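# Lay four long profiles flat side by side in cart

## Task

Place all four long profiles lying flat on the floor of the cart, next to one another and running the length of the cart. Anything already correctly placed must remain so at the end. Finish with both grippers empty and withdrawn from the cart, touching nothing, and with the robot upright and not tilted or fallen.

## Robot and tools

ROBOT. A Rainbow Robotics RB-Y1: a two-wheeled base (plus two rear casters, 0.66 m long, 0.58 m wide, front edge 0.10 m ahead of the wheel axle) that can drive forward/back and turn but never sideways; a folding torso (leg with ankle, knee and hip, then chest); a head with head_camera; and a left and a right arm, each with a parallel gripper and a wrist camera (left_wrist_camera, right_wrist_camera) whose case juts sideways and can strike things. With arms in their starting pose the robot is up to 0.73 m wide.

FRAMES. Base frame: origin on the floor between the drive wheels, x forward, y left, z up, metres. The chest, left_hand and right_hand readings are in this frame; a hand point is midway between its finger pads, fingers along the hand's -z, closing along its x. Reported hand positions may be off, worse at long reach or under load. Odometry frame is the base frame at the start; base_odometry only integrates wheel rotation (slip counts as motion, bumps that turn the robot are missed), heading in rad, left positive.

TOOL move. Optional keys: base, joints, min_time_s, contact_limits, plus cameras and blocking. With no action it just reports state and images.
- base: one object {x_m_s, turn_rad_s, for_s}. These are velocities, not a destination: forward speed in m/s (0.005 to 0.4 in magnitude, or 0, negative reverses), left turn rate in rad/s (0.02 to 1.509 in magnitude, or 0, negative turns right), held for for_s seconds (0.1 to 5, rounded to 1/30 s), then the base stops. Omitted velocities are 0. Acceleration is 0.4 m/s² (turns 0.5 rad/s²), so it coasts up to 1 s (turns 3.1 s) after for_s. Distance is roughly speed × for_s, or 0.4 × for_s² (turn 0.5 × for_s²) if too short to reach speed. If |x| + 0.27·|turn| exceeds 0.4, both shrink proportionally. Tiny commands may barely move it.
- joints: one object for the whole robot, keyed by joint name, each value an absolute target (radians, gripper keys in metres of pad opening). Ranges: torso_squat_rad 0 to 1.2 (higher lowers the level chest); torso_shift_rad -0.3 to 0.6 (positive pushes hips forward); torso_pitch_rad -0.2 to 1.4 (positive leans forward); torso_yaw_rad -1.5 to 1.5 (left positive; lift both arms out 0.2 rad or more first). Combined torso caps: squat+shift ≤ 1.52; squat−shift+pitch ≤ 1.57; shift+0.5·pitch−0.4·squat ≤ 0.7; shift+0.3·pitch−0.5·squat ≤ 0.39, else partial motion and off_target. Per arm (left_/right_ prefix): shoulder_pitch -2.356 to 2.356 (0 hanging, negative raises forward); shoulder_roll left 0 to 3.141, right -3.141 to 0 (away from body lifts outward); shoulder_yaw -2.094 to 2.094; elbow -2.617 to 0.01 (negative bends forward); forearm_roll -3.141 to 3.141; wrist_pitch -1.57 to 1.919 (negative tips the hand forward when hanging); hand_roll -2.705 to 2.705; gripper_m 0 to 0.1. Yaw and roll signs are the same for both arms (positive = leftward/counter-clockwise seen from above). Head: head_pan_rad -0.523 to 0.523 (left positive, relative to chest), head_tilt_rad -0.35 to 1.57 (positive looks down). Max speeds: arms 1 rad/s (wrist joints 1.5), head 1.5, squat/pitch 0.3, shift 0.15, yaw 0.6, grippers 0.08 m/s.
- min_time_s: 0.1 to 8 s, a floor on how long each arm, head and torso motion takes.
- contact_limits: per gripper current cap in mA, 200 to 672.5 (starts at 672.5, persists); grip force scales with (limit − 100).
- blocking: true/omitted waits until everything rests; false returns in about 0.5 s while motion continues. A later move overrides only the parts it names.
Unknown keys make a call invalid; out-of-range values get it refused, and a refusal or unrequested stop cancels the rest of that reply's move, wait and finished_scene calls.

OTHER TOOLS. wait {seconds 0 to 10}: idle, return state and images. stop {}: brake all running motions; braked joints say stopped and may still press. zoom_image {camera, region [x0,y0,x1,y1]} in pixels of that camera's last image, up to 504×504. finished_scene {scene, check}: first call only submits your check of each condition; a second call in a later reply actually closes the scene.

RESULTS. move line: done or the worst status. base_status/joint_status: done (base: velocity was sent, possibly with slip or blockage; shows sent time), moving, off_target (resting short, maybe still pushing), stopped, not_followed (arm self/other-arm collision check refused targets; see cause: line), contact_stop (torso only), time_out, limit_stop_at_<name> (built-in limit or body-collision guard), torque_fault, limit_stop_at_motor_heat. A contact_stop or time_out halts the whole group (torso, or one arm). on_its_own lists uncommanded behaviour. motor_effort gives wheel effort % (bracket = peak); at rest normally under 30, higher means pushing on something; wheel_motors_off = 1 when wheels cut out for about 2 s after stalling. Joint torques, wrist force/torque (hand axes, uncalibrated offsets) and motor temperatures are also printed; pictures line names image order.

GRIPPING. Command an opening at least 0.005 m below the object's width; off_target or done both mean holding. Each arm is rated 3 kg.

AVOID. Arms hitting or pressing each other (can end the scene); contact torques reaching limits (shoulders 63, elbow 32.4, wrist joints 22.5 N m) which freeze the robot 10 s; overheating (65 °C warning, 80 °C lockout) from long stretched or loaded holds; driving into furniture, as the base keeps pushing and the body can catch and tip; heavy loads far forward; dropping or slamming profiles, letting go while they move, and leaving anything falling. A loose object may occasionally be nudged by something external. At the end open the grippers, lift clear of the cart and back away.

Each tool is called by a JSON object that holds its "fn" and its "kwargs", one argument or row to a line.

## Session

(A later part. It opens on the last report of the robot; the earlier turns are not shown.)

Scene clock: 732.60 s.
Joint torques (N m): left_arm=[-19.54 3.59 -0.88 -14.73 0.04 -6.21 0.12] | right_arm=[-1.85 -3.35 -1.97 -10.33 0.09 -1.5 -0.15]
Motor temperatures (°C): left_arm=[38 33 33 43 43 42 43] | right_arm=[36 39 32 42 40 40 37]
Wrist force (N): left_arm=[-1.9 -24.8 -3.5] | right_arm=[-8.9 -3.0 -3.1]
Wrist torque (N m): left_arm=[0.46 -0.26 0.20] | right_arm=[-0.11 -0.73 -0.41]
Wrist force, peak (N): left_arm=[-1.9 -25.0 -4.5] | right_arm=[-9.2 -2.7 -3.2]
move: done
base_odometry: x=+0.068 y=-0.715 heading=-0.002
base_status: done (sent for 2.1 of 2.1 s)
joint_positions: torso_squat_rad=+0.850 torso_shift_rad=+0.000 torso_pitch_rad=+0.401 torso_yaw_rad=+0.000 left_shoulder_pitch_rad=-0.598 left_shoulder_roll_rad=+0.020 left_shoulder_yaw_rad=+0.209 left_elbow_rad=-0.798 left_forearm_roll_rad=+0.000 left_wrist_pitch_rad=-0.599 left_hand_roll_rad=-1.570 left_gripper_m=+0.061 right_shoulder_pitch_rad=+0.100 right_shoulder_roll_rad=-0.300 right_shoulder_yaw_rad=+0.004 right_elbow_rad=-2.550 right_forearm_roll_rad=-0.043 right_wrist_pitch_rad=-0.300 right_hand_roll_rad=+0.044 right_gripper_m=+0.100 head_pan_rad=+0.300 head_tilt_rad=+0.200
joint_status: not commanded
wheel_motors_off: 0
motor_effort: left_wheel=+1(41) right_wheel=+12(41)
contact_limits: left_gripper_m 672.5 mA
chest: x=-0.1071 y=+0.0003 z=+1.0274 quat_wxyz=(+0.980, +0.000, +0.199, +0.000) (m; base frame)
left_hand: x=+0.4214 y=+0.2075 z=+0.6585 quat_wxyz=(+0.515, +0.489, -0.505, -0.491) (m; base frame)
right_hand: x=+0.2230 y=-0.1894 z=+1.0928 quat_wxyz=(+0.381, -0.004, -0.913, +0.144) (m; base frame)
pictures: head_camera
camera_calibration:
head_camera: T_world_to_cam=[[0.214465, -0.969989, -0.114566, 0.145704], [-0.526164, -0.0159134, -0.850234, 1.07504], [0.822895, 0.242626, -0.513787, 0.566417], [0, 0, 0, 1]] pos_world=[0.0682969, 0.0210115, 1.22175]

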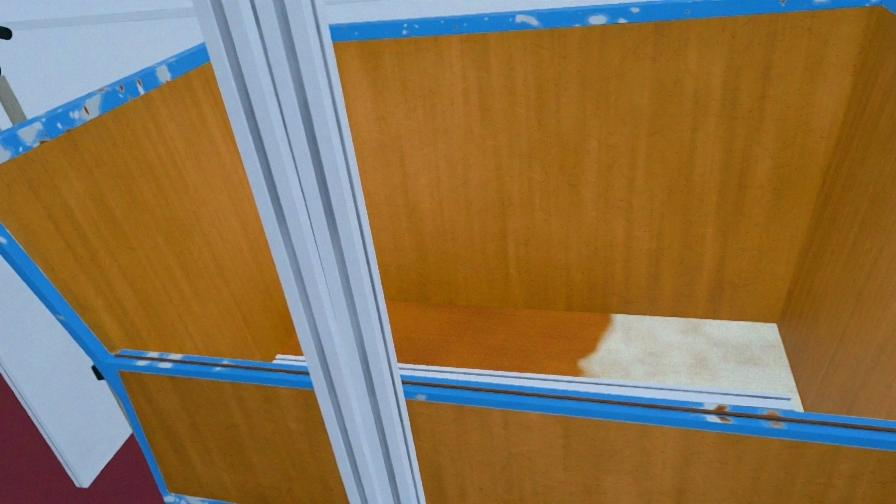

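{"fn": "move", "kwargs": {
  "joints": {"left_hand_roll_rad":0},
  "min_time_s": 2.5,
  "cameras": []
}}

{"fn": "move", "kwargs": {
  "joints": {"torso_squat_rad":0.35,"torso_shift_rad":0.25,"torso_pitch_rad":0.9,"left_shoulder_pitch_rad":-0.84,"left_shoulder_roll_rad":0.1085,"left_shoulder_yaw_rad":0.252,"left_elbow_rad":-1.959,"left_wrist_pitch_rad":1.869,"head_pan_rad":0.1,"head_tilt_rad":0.0},
  "min_time_s": 4,
  "cameras": ["head_camera"]
}}

Scene clock: 780.50 s.
Joint torques (N m): left_arm=[-19.93 3.6 -0.1 -14.85 -0.04 -6.33 0.95] | right_arm=[-1.75 -3.5 -1.52 -10.48 0.2 -1.48 -0.19]
Motor temperatures (°C): left_arm=[38 33 33 45 43 44 43] | right_arm=[36 39 32 42 40 40 37]
Wrist force (N): left_arm=[-25.7 0.4 -3.4] | right_arm=[-9.0 -2.7 -2.9]
Wrist torque (N m): left_arm=[-0.18 -0.81 -0.23] | right_arm=[-0.13 -0.74 -0.39]
Wrist force, peak (N): left_arm=[-26.1 0.7 -3.1] | right_arm=[-9.3 -2.8 -3.0]
move: done
base_odometry: x=+0.068 y=-0.715 heading=-0.002
base_status: not commanded
joint_positions: torso_squat_rad=+0.850 torso_shift_rad=+0.000 torso_pitch_rad=+0.401 torso_yaw_rad=+0.000 left_shoulder_pitch_rad=-0.598 left_shoulder_roll_rad=+0.020 left_shoulder_yaw_rad=+0.209 left_elbow_rad=-0.798 left_forearm_roll_rad=+0.000 left_wrist_pitch_rad=-0.599 left_hand_roll_rad=+0.000 left_gripper_m=+0.061 right_shoulder_pitch_rad=+0.100 right_shoulder_roll_rad=-0.300 right_shoulder_yaw_rad=+0.004 right_elbow_rad=-2.550 right_forearm_roll_rad=-0.043 right_wrist_pitch_rad=-0.300 right_hand_roll_rad=+0.044 right_gripper_m=+0.100 head_pan_rad=+0.300 head_tilt_rad=+0.200
joint_status: all done
wheel_motors_off: 0
motor_effort: left_wheel=+2(3) right_wheel=+13(16)
contact_limits: left_gripper_m 672.5 mA
chest: x=-0.1071 y=+0.0003 z=+1.0274 quat_wxyz=(+0.980, +0.000, +0.199, +0.000) (m; base frame)
left_hand: x=+0.4214 y=+0.2075 z=+0.6585 quat_wxyz=(+0.711, -0.011, -0.702, +0.017) (m; base frame)
right_hand: x=+0.2230 y=-0.1894 z=+1.0928 quat_wxyz=(+0.381, -0.004, -0.913, +0.144) (m; base frame)
pictures: none
No camera images: "cameras" was empty.

Scene clock: 784.80 s.
Joint torques (N m): left_arm=[-12.23 2.95 0.7 -12.7 0.17 0.11 0.52] | right_arm=[4.03 -2.44 -1.1 -11.24 0.47 -2.08 -0.44]
Motor temperatures (°C): left_arm=[38 33 33 45 43 43 43] | right_arm=[36 39 32 42 40 40 37]
Wrist force (N): left_arm=[-0.4 0.4 -27.1] | right_arm=[-10.9 -3.4 -5.3]
Wrist torque (N m): left_arm=[0.16 -0.17 0.27] | right_arm=[-0.08 -0.84 -0.40]
Wrist force, peak (N): left_arm=[-12.1 0.5 -25.5] | right_arm=[-11.0 -3.6 -5.6]
move: done
base_odometry: x=+0.068 y=-0.715 heading=-0.002
base_status: not commanded
joint_positions: torso_squat_rad=+0.350 torso_shift_rad=+0.250 torso_pitch_rad=+0.901 torso_yaw_rad=+0.000 left_shoulder_pitch_rad=-0.839 left_shoulder_roll_rad=+0.108 left_shoulder_yaw_rad=+0.252 left_elbow_rad=-1.958 left_forearm_roll_rad=+0.000 left_wrist_pitch_rad=+1.869 left_hand_roll_rad=+0.000 left_gripper_m=+0.061 right_shoulder_pitch_rad=+0.100 right_shoulder_roll_rad=-0.300 right_shoulder_yaw_rad=+0.004 right_elbow_rad=-2.550 right_forearm_roll_rad=-0.043 right_wrist_pitch_rad=-0.300 right_hand_roll_rad=+0.044 right_gripper_m=+0.100 head_pan_rad=+0.100 head_tilt_rad=+0.000
joint_status: all done
wheel_motors_off: 0
motor_effort: left_wheel=-2(3) right_wheel=+14(17)
contact_limits: left_gripper_m 672.5 mA
chest: x=+0.1775 y=+0.0003 z=+1.1097 quat_wxyz=(+0.900, +0.000, +0.435, +0.000) (m; base frame)
left_hand: x=+0.4980 y=+0.2176 z=+0.6952 quat_wxyz=(+1.000, -0.002, +0.003, -0.002) (m; base frame)
right_hand: x=+0.4986 y=-0.1894 z=+1.0087 quat_wxyz=(+0.596, +0.032, -0.790, +0.141) (m; base frame)
pictures: head_camera
camera_calibration:
head_camera: T_world_to_cam=[[0.00581689, -0.998218, -0.0593866, 0.0762338], [-0.754348, 0.0346053, -0.655562, 1.11687], [0.656449, 0.0486115, -0.752803, 0.628564], [0, 0, 0, 1]] pos_world=[0.429445, 0.0068929, 1.20989]

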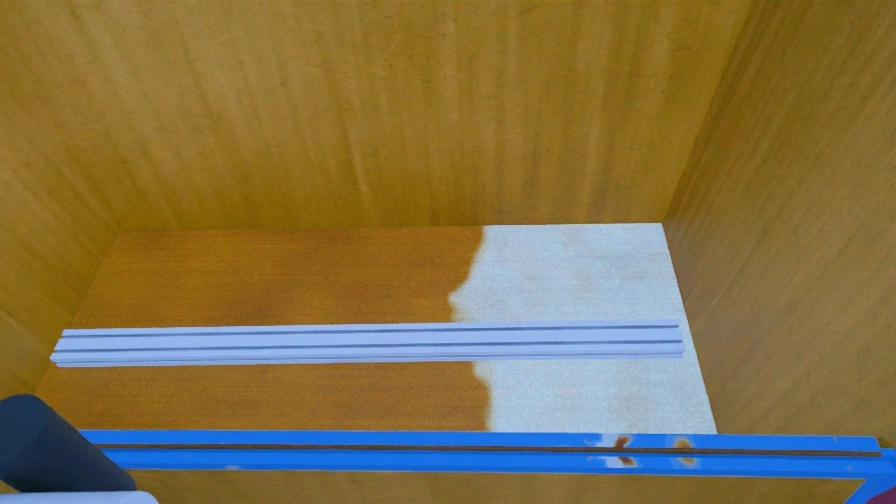

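{"fn": "move", "kwargs": {
  "base": {"turn_rad_s":0.15,"for_s":0.733},
  "cameras": []
}}

{"fn": "move", "kwargs": {
  "base": {"x_m_s":0.2,"for_s":1.9},
  "cameras": []
}}

{"fn": "move", "kwargs": {
  "base": {"turn_rad_s":-0.15,"for_s":0.733},
  "joints": {"head_tilt_rad":0.5,"head_pan_rad":0.3}
}}

{"fn": "move", "kwargs": {
  "joints": {"head_pan_rad":-0.3},
  "cameras": ["head_camera"]
}}

Scene clock: 792.40 s.
Joint torques (N m): left_arm=[-12.2 3.59 0.15 -12.66 0.16 0.2 0.51] | right_arm=[4.26 -2.29 -1.08 -11.26 0.38 -2.09 -0.18]
Motor temperatures (°C): left_arm=[38 33 33 45 43 42 43] | right_arm=[36 39 32 42 40 40 37]
Wrist force (N): left_arm=[-0.6 0.6 -26.9] | right_arm=[-11.0 -3.4 -5.3]
Wrist torque (N m): left_arm=[0.15 -0.20 0.30] | right_arm=[-0.09 -0.85 -0.40]
Wrist force, peak (N): left_arm=[-0.8 0.6 -27.3] | right_arm=[-11.2 -3.5 -5.5]
move: done
base_odometry: x=+0.068 y=-0.715 heading=+0.107
base_status: done (sent for 0.73 of 0.73 s)
joint_positions: torso_squat_rad=+0.350 torso_shift_rad=+0.250 torso_pitch_rad=+0.901 torso_yaw_rad=+0.000 left_shoulder_pitch_rad=-0.839 left_shoulder_roll_rad=+0.108 left_shoulder_yaw_rad=+0.252 left_elbow_rad=-1.958 left_forearm_roll_rad=+0.000 left_wrist_pitch_rad=+1.869 left_hand_roll_rad=+0.000 left_gripper_m=+0.061 right_shoulder_pitch_rad=+0.100 right_shoulder_roll_rad=-0.300 right_shoulder_yaw_rad=+0.004 right_elbow_rad=-2.550 right_forearm_roll_rad=-0.043 right_wrist_pitch_rad=-0.300 right_hand_roll_rad=+0.044 right_gripper_m=+0.100 head_pan_rad=+0.100 head_tilt_rad=+0.000
joint_status: not commanded
wheel_motors_off: 0
motor_effort: left_wheel=-1(22) right_wheel=+11(36)
contact_limits: left_gripper_m 672.5 mA
chest: x=+0.1775 y=+0.0004 z=+1.1097 quat_wxyz=(+0.900, +0.000, +0.435, +0.000) (m; base frame)
left_hand: x=+0.4980 y=+0.2177 z=+0.6952 quat_wxyz=(+1.000, -0.002, +0.003, -0.002) (m; base frame)
right_hand: x=+0.4985 y=-0.1893 z=+1.0087 quat_wxyz=(+0.596, +0.032, -0.790, +0.141) (m; base frame)
pictures: none
No camera images: "cameras" was empty.

Scene clock: 795.33 s.
Joint torques (N m): left_arm=[-12.49 5.51 -0.02 -13.38 -1.26 -0.93 -2.58] | right_arm=[4.47 -1.98 -1.45 -11.22 0.34 -2.03 -0.17]
Motor temperatures (°C): left_arm=[38 33 33 45 43 42 43] | right_arm=[36 39 32 42 40 40 37]
Wrist force (N): left_arm=[-4.9 -9.3 -27.2] | right_arm=[-10.8 -3.2 -5.2]
Wrist torque (N m): left_arm=[0.01 -0.25 3.23] | right_arm=[-0.11 -0.85 -0.38]
Wrist force, peak (N): left_arm=[-3.9 -9.3 -29.5] | right_arm=[-11.3 -3.5 -5.7]
move: done
base_odometry: x=+0.446 y=-0.674 heading=+0.107
base_status: done (sent for 1.9 of 1.9 s)
joint_positions: torso_squat_rad=+0.350 torso_shift_rad=+0.250 torso_pitch_rad=+0.901 torso_yaw_rad=+0.000 left_shoulder_pitch_rad=-0.839 left_shoulder_roll_rad=+0.107 left_shoulder_yaw_rad=+0.252 left_elbow_rad=-1.958 left_forearm_roll_rad=+0.000 left_wrist_pitch_rad=+1.869 left_hand_roll_rad=+0.001 left_gripper_m=+0.064 right_shoulder_pitch_rad=+0.100 right_shoulder_roll_rad=-0.300 right_shoulder_yaw_rad=+0.004 right_elbow_rad=-2.550 right_forearm_roll_rad=-0.043 right_wrist_pitch_rad=-0.300 right_hand_roll_rad=+0.044 right_gripper_m=+0.100 head_pan_rad=+0.100 head_tilt_rad=+0.000
joint_status: not commanded
wheel_motors_off: 0
motor_effort: left_wheel=-1(26) right_wheel=+3(45)
contact_limits: left_gripper_m 672.5 mA
chest: x=+0.1775 y=+0.0004 z=+1.1097 quat_wxyz=(+0.900, +0.000, +0.435, +0.000) (m; base frame)
left_hand: x=+0.4979 y=+0.2173 z=+0.6952 quat_wxyz=(+1.000, -0.002, +0.003, -0.002) (m; base frame)
right_hand: x=+0.4985 y=-0.1894 z=+1.0088 quat_wxyz=(+0.595, +0.032, -0.790, +0.141) (m; base frame)
pictures: none
No camera images: "cameras" was empty.

Scene clock: 796.73 s.
Joint torques (N m): left_arm=[-12.55 3.28 -0.5 -12.62 0.27 0.41 0] | right_arm=[4.38 -2.33 -1.51 -11.39 0.4 -1.92 -0.17]
Motor temperatures (°C): left_arm=[38 33 33 45 43 42 43] | right_arm=[36 39 32 42 40 40 37]
Wrist force (N): left_arm=[-0.5 -0.1 -26.9] | right_arm=[-10.8 -3.4 -5.4]
Wrist torque (N m): left_arm=[0.28 -0.21 0.28] | right_arm=[-0.10 -0.83 -0.38]
Wrist force, peak (N): left_arm=[-5.8 -8.0 -28.3] | right_arm=[-11.2 -3.5 -5.7]
move: done
base_odometry: x=+0.446 y=-0.674 heading=-0.002
base_status: done (sent for 0.73 of 0.73 s)
joint_positions: torso_squat_rad=+0.350 torso_shift_rad=+0.250 torso_pitch_rad=+0.901 torso_yaw_rad=+0.000 left_shoulder_pitch_rad=-0.839 left_shoulder_roll_rad=+0.108 left_shoulder_yaw_rad=+0.252 left_elbow_rad=-1.958 left_forearm_roll_rad=+0.000 left_wrist_pitch_rad=+1.869 left_hand_roll_rad=+0.000 left_gripper_m=+0.061 right_shoulder_pitch_rad=+0.100 right_shoulder_roll_rad=-0.300 right_shoulder_yaw_rad=+0.004 right_elbow_rad=-2.550 right_forearm_roll_rad=-0.043 right_wrist_pitch_rad=-0.300 right_hand_roll_rad=+0.044 right_gripper_m=+0.100 head_pan_rad=+0.300 head_tilt_rad=+0.500
joint_status: all done
wheel_motors_off: 0
motor_effort: left_wheel=+3(21) right_wheel=-10(30)
contact_limits: left_gripper_m 672.5 mA
chest: x=+0.1775 y=+0.0004 z=+1.1097 quat_wxyz=(+0.900, +0.000, +0.435, +0.000) (m; base frame)
left_hand: x=+0.4980 y=+0.2177 z=+0.6953 quat_wxyz=(+1.000, -0.002, +0.002, -0.002) (m; base frame)
right_hand: x=+0.4985 y=-0.1894 z=+1.0088 quat_wxyz=(+0.595, +0.032, -0.790, +0.141) (m; base frame)
pictures: head_camera, left_wrist_camera, right_wrist_camera
camera_calibration:
head_camera: T_world_to_cam=[[0.144187, -0.971263, -0.189365, 0.186226], [-0.969176, -0.0999755, -0.225173, 0.668034], [0.19977, 0.215995, -0.95574, 1.03441], [0, 0, 0, 1]] pos_world=[0.413948, 0.0242334, 1.17431]
left_wrist_camera: T_world_to_cam=[[0.999435, 0.0163738, 0.029356, -0.522363], [0.000319109, -0.877918, 0.47881, -0.110019], [0.0336122, -0.47853, -0.877428, 0.776335], [0, 0, 0, 1]] pos_world=[0.496009, 0.283465, 0.74919]
right_wrist_camera: T_world_to_cam=[[0.290969, -0.0976564, -0.951735, 0.798219], [-0.618448, 0.739801, -0.264985, 0.745912], [0.729972, 0.665701, 0.154864, -0.319979], [0, 0, 0, 1]] pos_world=[0.462626, -0.260865, 1.0069]

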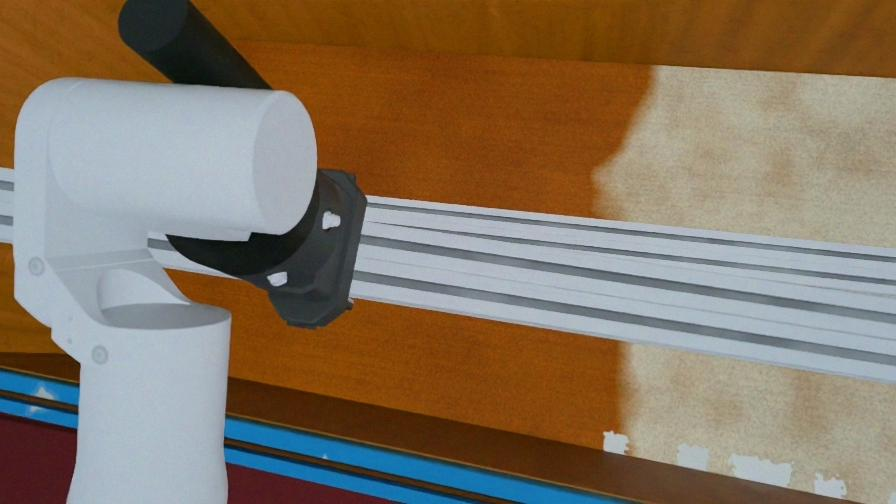

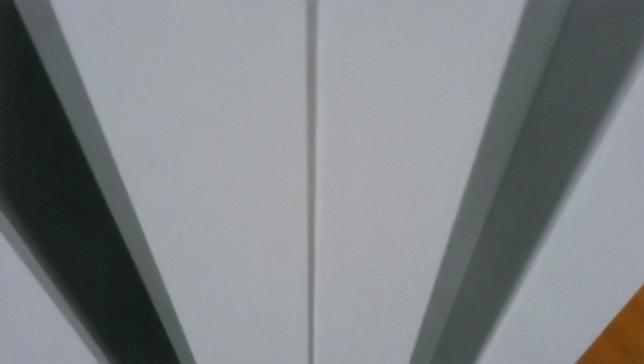

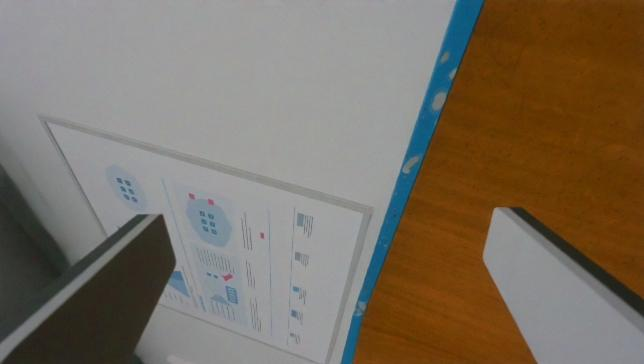

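Scene clock: 797.80 s.
Joint torques (N m): left_arm=[-12.12 3.38 0.11 -12.39 0.29 -0.09 0.41] | right_arm=[3.78 -2.57 -1.42 -11.57 0.41 -2.08 -0.04]
Motor temperatures (°C): left_arm=[38 33 33 45 43 42 43] | right_arm=[36 39 32 42 40 40 37]
Wrist force (N): left_arm=[-0.3 0.3 -26.6] | right_arm=[-10.7 -3.3 -5.4]
Wrist torque (N m): left_arm=[0.12 -0.16 0.25] | right_arm=[-0.09 -0.81 -0.39]
Wrist force, peak (N): left_arm=[-0.6 0.5 -27.2] | right_arm=[-11.0 -3.8 -5.4]
move: done
base_odometry: x=+0.446 y=-0.674 heading=-0.002
base_status: not commanded
joint_positions: torso_squat_rad=+0.350 torso_shift_rad=+0.250 torso_pitch_rad=+0.901 torso_yaw_rad=+0.000 left_shoulder_pitch_rad=-0.839 left_shoulder_roll_rad=+0.108 left_shoulder_yaw_rad=+0.252 left_elbow_rad=-1.958 left_forearm_roll_rad=+0.000 left_wrist_pitch_rad=+1.869 left_hand_roll_rad=+0.000 left_gripper_m=+0.061 right_shoulder_pitch_rad=+0.100 right_shoulder_roll_rad=-0.300 right_shoulder_yaw_rad=+0.004 right_elbow_rad=-2.550 right_forearm_roll_rad=-0.043 right_wrist_pitch_rad=-0.300 right_hand_roll_rad=+0.044 right_gripper_m=+0.100 head_pan_rad=-0.300 head_tilt_rad=+0.500
joint_status: all done
wheel_motors_off: 0
motor_effort: left_wheel=+3(3) right_wheel=-9(12)
contact_limits: left_gripper_m 672.5 mA
chest: x=+0.1775 y=+0.0004 z=+1.1097 quat_wxyz=(+0.900, +0.000, +0.435, +0.000) (m; base frame)
left_hand: x=+0.4980 y=+0.2177 z=+0.6953 quat_wxyz=(+1.000, -0.002, +0.002, -0.002) (m; base frame)
right_hand: x=+0.4985 y=-0.1894 z=+1.0088 quat_wxyz=(+0.595, +0.032, -0.790, +0.141) (m; base frame)
pictures: head_camera
camera_calibration:
head_camera: T_world_to_cam=[[-0.222077, -0.936026, 0.273014, -0.248913], [-0.958027, 0.157414, -0.239595, 0.681569], [0.181291, -0.314763, -0.931696, 1.01186], [0, 0, 0, 1]] pos_world=[0.414243, -0.0217807, 1.174]

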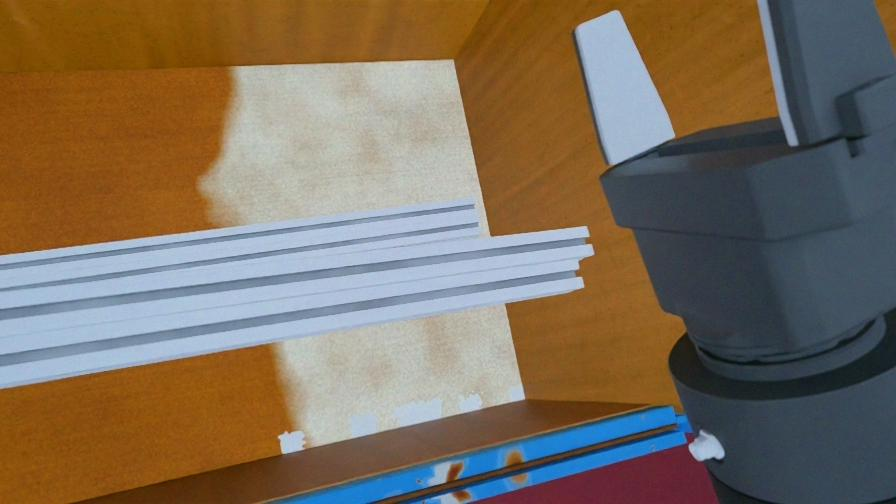

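{"fn": "move", "kwargs": {
  "base": {"turn_rad_s":-0.12,"for_s":0.75},
  "joints": {"left_hand_roll_rad":0.067,"head_pan_rad":0.52,"head_tilt_rad":0.3},
  "min_time_s": 1,
  "cameras": ["head_camera"]
}}

{"fn": "move", "kwargs": {
  "base": {"x_m_s":-0.05,"for_s":0.4},
  "joints": {"head_pan_rad":-0.1,"head_tilt_rad":0.5},
  "cameras": ["head_camera"]
}}

Scene clock: 808.13 s.
Joint torques (N m): left_arm=[-12.8 4.24 0.1 -12.96 0.24 0.1 0.71] | right_arm=[4.44 -2.19 -1.05 -11.36 0.33 -1.89 -0.24]
Motor temperatures (°C): left_arm=[37 33 33 44 43 41 43] | right_arm=[36 39 32 42 40 40 37]
Wrist force (N): left_arm=[-0.6 0.1 -27.1] | right_arm=[-11.0 -3.5 -5.5]
Wrist torque (N m): left_arm=[0.16 -0.20 0.30] | right_arm=[-0.07 -0.85 -0.39]
Wrist force, peak (N): left_arm=[-0.4 0.3 -27.4] | right_arm=[-11.2 -3.5 -5.7]
move: done
base_odometry: x=+0.446 y=-0.674 heading=-0.093
base_status: done (sent for 0.77 of 0.77 s)
joint_positions: torso_squat_rad=+0.350 torso_shift_rad=+0.250 torso_pitch_rad=+0.901 torso_yaw_rad=+0.000 left_shoulder_pitch_rad=-0.839 left_shoulder_roll_rad=+0.108 left_shoulder_yaw_rad=+0.252 left_elbow_rad=-1.958 left_forearm_roll_rad=+0.000 left_wrist_pitch_rad=+1.869 left_hand_roll_rad=+0.067 left_gripper_m=+0.061 right_shoulder_pitch_rad=+0.100 right_shoulder_roll_rad=-0.300 right_shoulder_yaw_rad=+0.004 right_elbow_rad=-2.550 right_forearm_roll_rad=-0.043 right_wrist_pitch_rad=-0.300 right_hand_roll_rad=+0.044 right_gripper_m=+0.100 head_pan_rad=+0.520 head_tilt_rad=+0.300
joint_status: all done
wheel_motors_off: 0
motor_effort: left_wheel=+1(27) right_wheel=-10(37)
contact_limits: left_gripper_m 672.5 mA
chest: x=+0.1775 y=+0.0004 z=+1.1097 quat_wxyz=(+0.900, +0.000, +0.435, +0.000) (m; base frame)
left_hand: x=+0.4980 y=+0.2177 z=+0.6953 quat_wxyz=(+1.000, -0.002, +0.003, +0.031) (m; base frame)
right_hand: x=+0.4985 y=-0.1894 z=+1.0088 quat_wxyz=(+0.595, +0.032, -0.790, +0.141) (m; base frame)
pictures: head_camera
camera_calibration:
head_camera: T_world_to_cam=[[0.26422, -0.89483, -0.359816, 0.351813], [-0.902168, -0.0974043, -0.420245, 0.882058], [0.341, 0.435652, -0.833023, 0.83584], [0, 0, 0, 1]] pos_world=[0.417787, 0.0365941, 1.19354]

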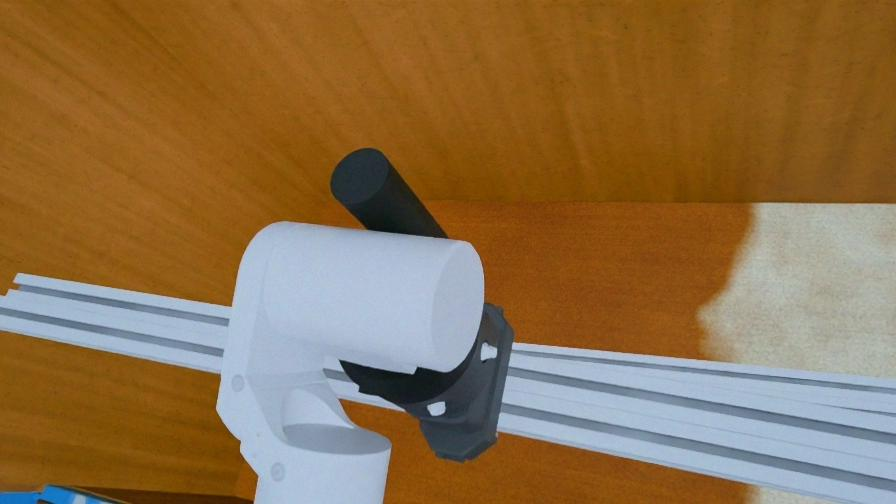

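Scene clock: 809.50 s.
Joint torques (N m): left_arm=[-12.36 3.17 -0.12 -12.92 0.21 -0.02 0.53] | right_arm=[4.64 -2.48 -1.47 -11.21 0.34 -2.09 -0.27]
Motor temperatures (°C): left_arm=[37 33 33 44 43 41 43] | right_arm=[36 39 32 42 40 40 37]
Wrist force (N): left_arm=[-0.5 0.1 -26.7] | right_arm=[-10.8 -3.6 -5.5]
Wrist torque (N m): left_arm=[0.16 -0.20 0.30] | right_arm=[-0.05 -0.84 -0.39]
Wrist force, peak (N): left_arm=[0.7 0.3 -28.4] | right_arm=[-11.2 -3.5 -5.7]
move: done
base_odometry: x=+0.426 y=-0.672 heading=-0.093
base_status: done (sent for 0.4 of 0.4 s)
joint_positions: torso_squat_rad=+0.350 torso_shift_rad=+0.250 torso_pitch_rad=+0.901 torso_yaw_rad=+0.000 left_shoulder_pitch_rad=-0.839 left_shoulder_roll_rad=+0.108 left_shoulder_yaw_rad=+0.252 left_elbow_rad=-1.958 left_forearm_roll_rad=+0.000 left_wrist_pitch_rad=+1.869 left_hand_roll_rad=+0.067 left_gripper_m=+0.061 right_shoulder_pitch_rad=+0.100 right_shoulder_roll_rad=-0.300 right_shoulder_yaw_rad=+0.004 right_elbow_rad=-2.550 right_forearm_roll_rad=-0.043 right_wrist_pitch_rad=-0.300 right_hand_roll_rad=+0.044 right_gripper_m=+0.100 head_pan_rad=-0.100 head_tilt_rad=+0.500
joint_status: all done
wheel_motors_off: 0
motor_effort: left_wheel=+1(17) right_wheel=-5(39)
contact_limits: left_gripper_m 672.5 mA
chest: x=+0.1775 y=+0.0004 z=+1.1097 quat_wxyz=(+0.900, +0.000, +0.435, +0.000) (m; base frame)
left_hand: x=+0.4981 y=+0.2177 z=+0.6953 quat_wxyz=(+1.000, -0.002, +0.002, +0.031) (m; base frame)
right_hand: x=+0.4985 y=-0.1894 z=+1.0088 quat_wxyz=(+0.595, +0.032, -0.790, +0.141) (m; base frame)
pictures: head_camera
camera_calibration:
head_camera: T_world_to_cam=[[-0.102247, -0.987275, 0.121795, -0.106591], [-0.972431, 0.0734044, -0.221337, 0.664396], [0.20958, -0.141068, -0.967562, 1.04559], [0, 0, 0, 1]] pos_world=[0.416046, -0.00650441, 1.17171]

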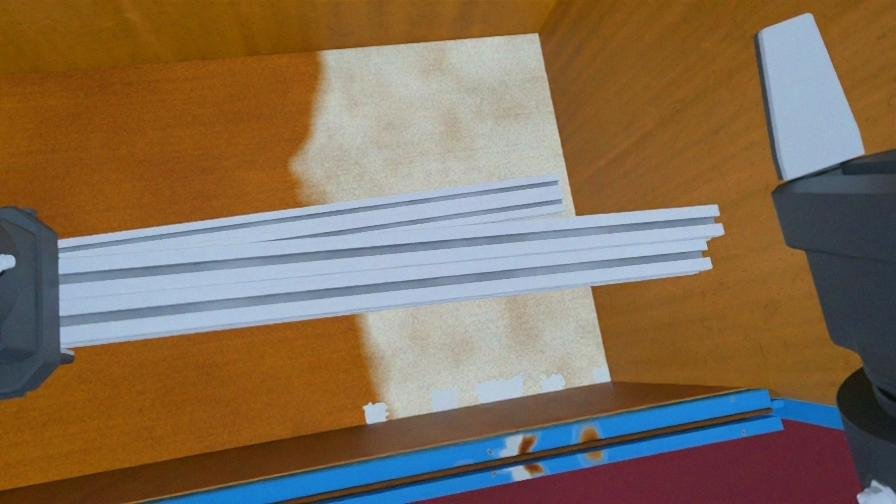

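{"fn": "move", "kwargs": {
  "base": {"turn_rad_s":0.1,"for_s":0.45},
  "joints": {"left_hand_roll_rad":0.056,"left_forearm_roll_rad":0.111,"head_pan_rad":0.52,"head_tilt_rad":0.35},
  "min_time_s": 1.2,
  "cameras": ["head_camera","left_wrist_camera"]
}}

{"fn": "move", "kwargs": {
  "joints": {"head_pan_rad":-0.1,"head_tilt_rad":0.5},
  "cameras": ["head_camera"]
}}

Scene clock: 832.70 s.
Joint torques (N m): left_arm=[-11.88 3.38 -0.24 -12.53 0.99 -0.1 -0.3] | right_arm=[3.95 -2.03 -1.11 -11.33 0.42 -2.01 -0.29]
Motor temperatures (°C): left_arm=[37 33 33 44 43 40 43] | right_arm=[36 39 32 42 40 40 37]
Wrist force (N): left_arm=[-0.6 2.7 -26.7] | right_arm=[-11.1 -3.6 -5.4]
Wrist torque (N m): left_arm=[0.01 -0.23 0.33] | right_arm=[-0.07 -0.86 -0.38]
Wrist force, peak (N): left_arm=[-0.5 0.2 -27.5] | right_arm=[-11.1 -3.8 -5.5]
move: done
base_odometry: x=+0.426 y=-0.672 heading=-0.048
base_status: done (sent for 0.47 of 0.47 s)
joint_positions: torso_squat_rad=+0.350 torso_shift_rad=+0.250 torso_pitch_rad=+0.901 torso_yaw_rad=+0.000 left_shoulder_pitch_rad=-0.839 left_shoulder_roll_rad=+0.108 left_shoulder_yaw_rad=+0.252 left_elbow_rad=-1.958 left_forearm_roll_rad=+0.111 left_wrist_pitch_rad=+1.869 left_hand_roll_rad=+0.056 left_gripper_m=+0.061 right_shoulder_pitch_rad=+0.100 right_shoulder_roll_rad=-0.300 right_shoulder_yaw_rad=+0.004 right_elbow_rad=-2.550 right_forearm_roll_rad=-0.043 right_wrist_pitch_rad=-0.300 right_hand_roll_rad=+0.044 right_gripper_m=+0.100 head_pan_rad=+0.520 head_tilt_rad=+0.350
joint_status: all done
wheel_motors_off: 0
motor_effort: left_wheel=-8(22) right_wheel=+8(17)
contact_limits: left_gripper_m 672.5 mA
chest: x=+0.1775 y=+0.0004 z=+1.1097 quat_wxyz=(+0.900, +0.000, +0.435, +0.000) (m; base frame)
left_hand: x=+0.4976 y=+0.1934 z=+0.6967 quat_wxyz=(+0.998, -0.055, +0.004, +0.010) (m; base frame)
right_hand: x=+0.4985 y=-0.1894 z=+1.0088 quat_wxyz=(+0.595, +0.032, -0.790, +0.141) (m; base frame)
pictures: head_camera, left_wrist_camera
camera_calibration:
head_camera: T_world_to_cam=[[0.266082, -0.895215, -0.357477, 0.348338], [-0.917366, -0.121276, -0.379119, 0.837313], [0.29604, 0.428814, -0.85351, 0.876436], [0, 0, 0, 1]] pos_world=[0.415977, 0.0375553, 1.19001]
left_wrist_camera: T_world_to_cam=[[0.99881, 0.0431381, 0.022761, -0.521792], [0.0225499, -0.822204, 0.568747, -0.21656], [0.0432489, -0.567556, -0.822198, 0.73988], [0, 0, 0, 1]] pos_world=[0.494056, 0.264377, 0.743372]

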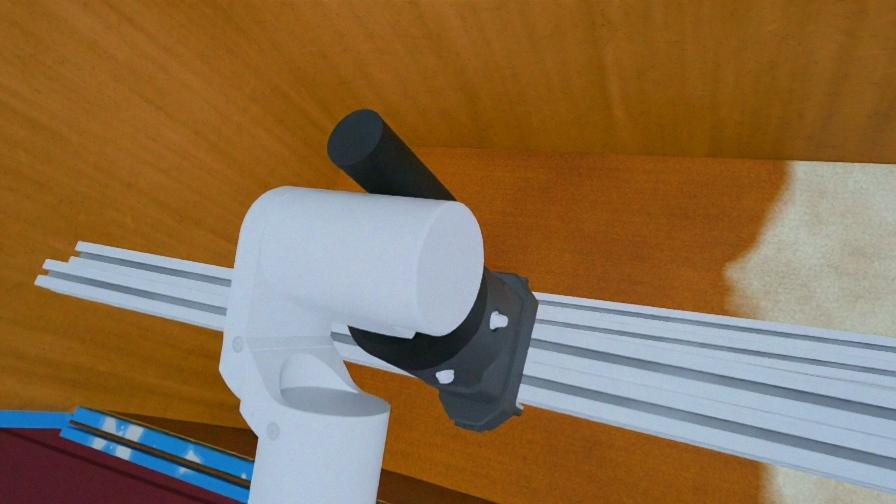

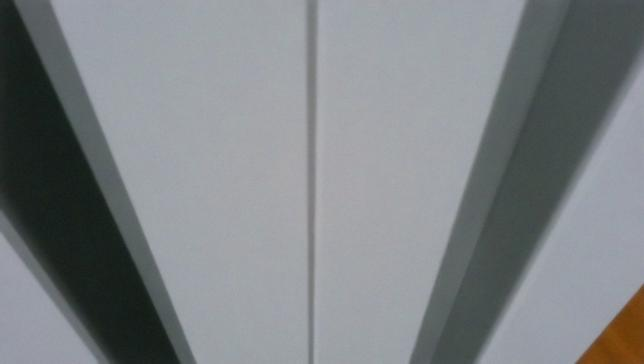

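Scene clock: 833.77 s.
Joint torques (N m): left_arm=[-12.53 3.25 -0.08 -12.69 1.21 0.06 -0.23] | right_arm=[4.42 -2.31 -1.34 -11.09 0.34 -2.12 -0.2]
Motor temperatures (°C): left_arm=[37 33 33 44 43 40 43] | right_arm=[36 39 32 42 40 40 37]
Wrist force (N): left_arm=[-0.4 2.8 -26.5] | right_arm=[-11.0 -3.4 -5.5]
Wrist torque (N m): left_arm=[0.07 -0.20 0.26] | right_arm=[-0.07 -0.85 -0.38]
Wrist force, peak (N): left_arm=[-0.3 2.8 -27.1] | right_arm=[-11.1 -3.5 -5.5]
move: done
base_odometry: x=+0.426 y=-0.672 heading=-0.048
base_status: not commanded
joint_positions: torso_squat_rad=+0.350 torso_shift_rad=+0.250 torso_pitch_rad=+0.901 torso_yaw_rad=+0.000 left_shoulder_pitch_rad=-0.839 left_shoulder_roll_rad=+0.108 left_shoulder_yaw_rad=+0.252 left_elbow_rad=-1.958 left_forearm_roll_rad=+0.111 left_wrist_pitch_rad=+1.869 left_hand_roll_rad=+0.056 left_gripper_m=+0.061 right_shoulder_pitch_rad=+0.100 right_shoulder_roll_rad=-0.300 right_shoulder_yaw_rad=+0.004 right_elbow_rad=-2.550 right_forearm_roll_rad=-0.043 right_wrist_pitch_rad=-0.300 right_hand_roll_rad=+0.044 right_gripper_m=+0.100 head_pan_rad=-0.100 head_tilt_rad=+0.500
joint_status: all done
wheel_motors_off: 0
motor_effort: left_wheel=-9(9) right_wheel=+8(10)
contact_limits: left_gripper_m 672.5 mA
chest: x=+0.1775 y=+0.0004 z=+1.1097 quat_wxyz=(+0.900, +0.000, +0.435, +0.000) (m; base frame)
left_hand: x=+0.4976 y=+0.1934 z=+0.6967 quat_wxyz=(+0.998, -0.055, +0.004, +0.010) (m; base frame)
right_hand: x=+0.4985 y=-0.1894 z=+1.0088 quat_wxyz=(+0.595, +0.032, -0.790, +0.141) (m; base frame)
pictures: head_camera
camera_calibration:
head_camera: T_world_to_cam=[[-0.10224, -0.987275, 0.1218, -0.106594], [-0.972431, 0.0733956, -0.22134, 0.664399], [0.209584, -0.141072, -0.96756, 1.04559], [0, 0, 0, 1]] pos_world=[0.416046, -0.00649838, 1.17171]

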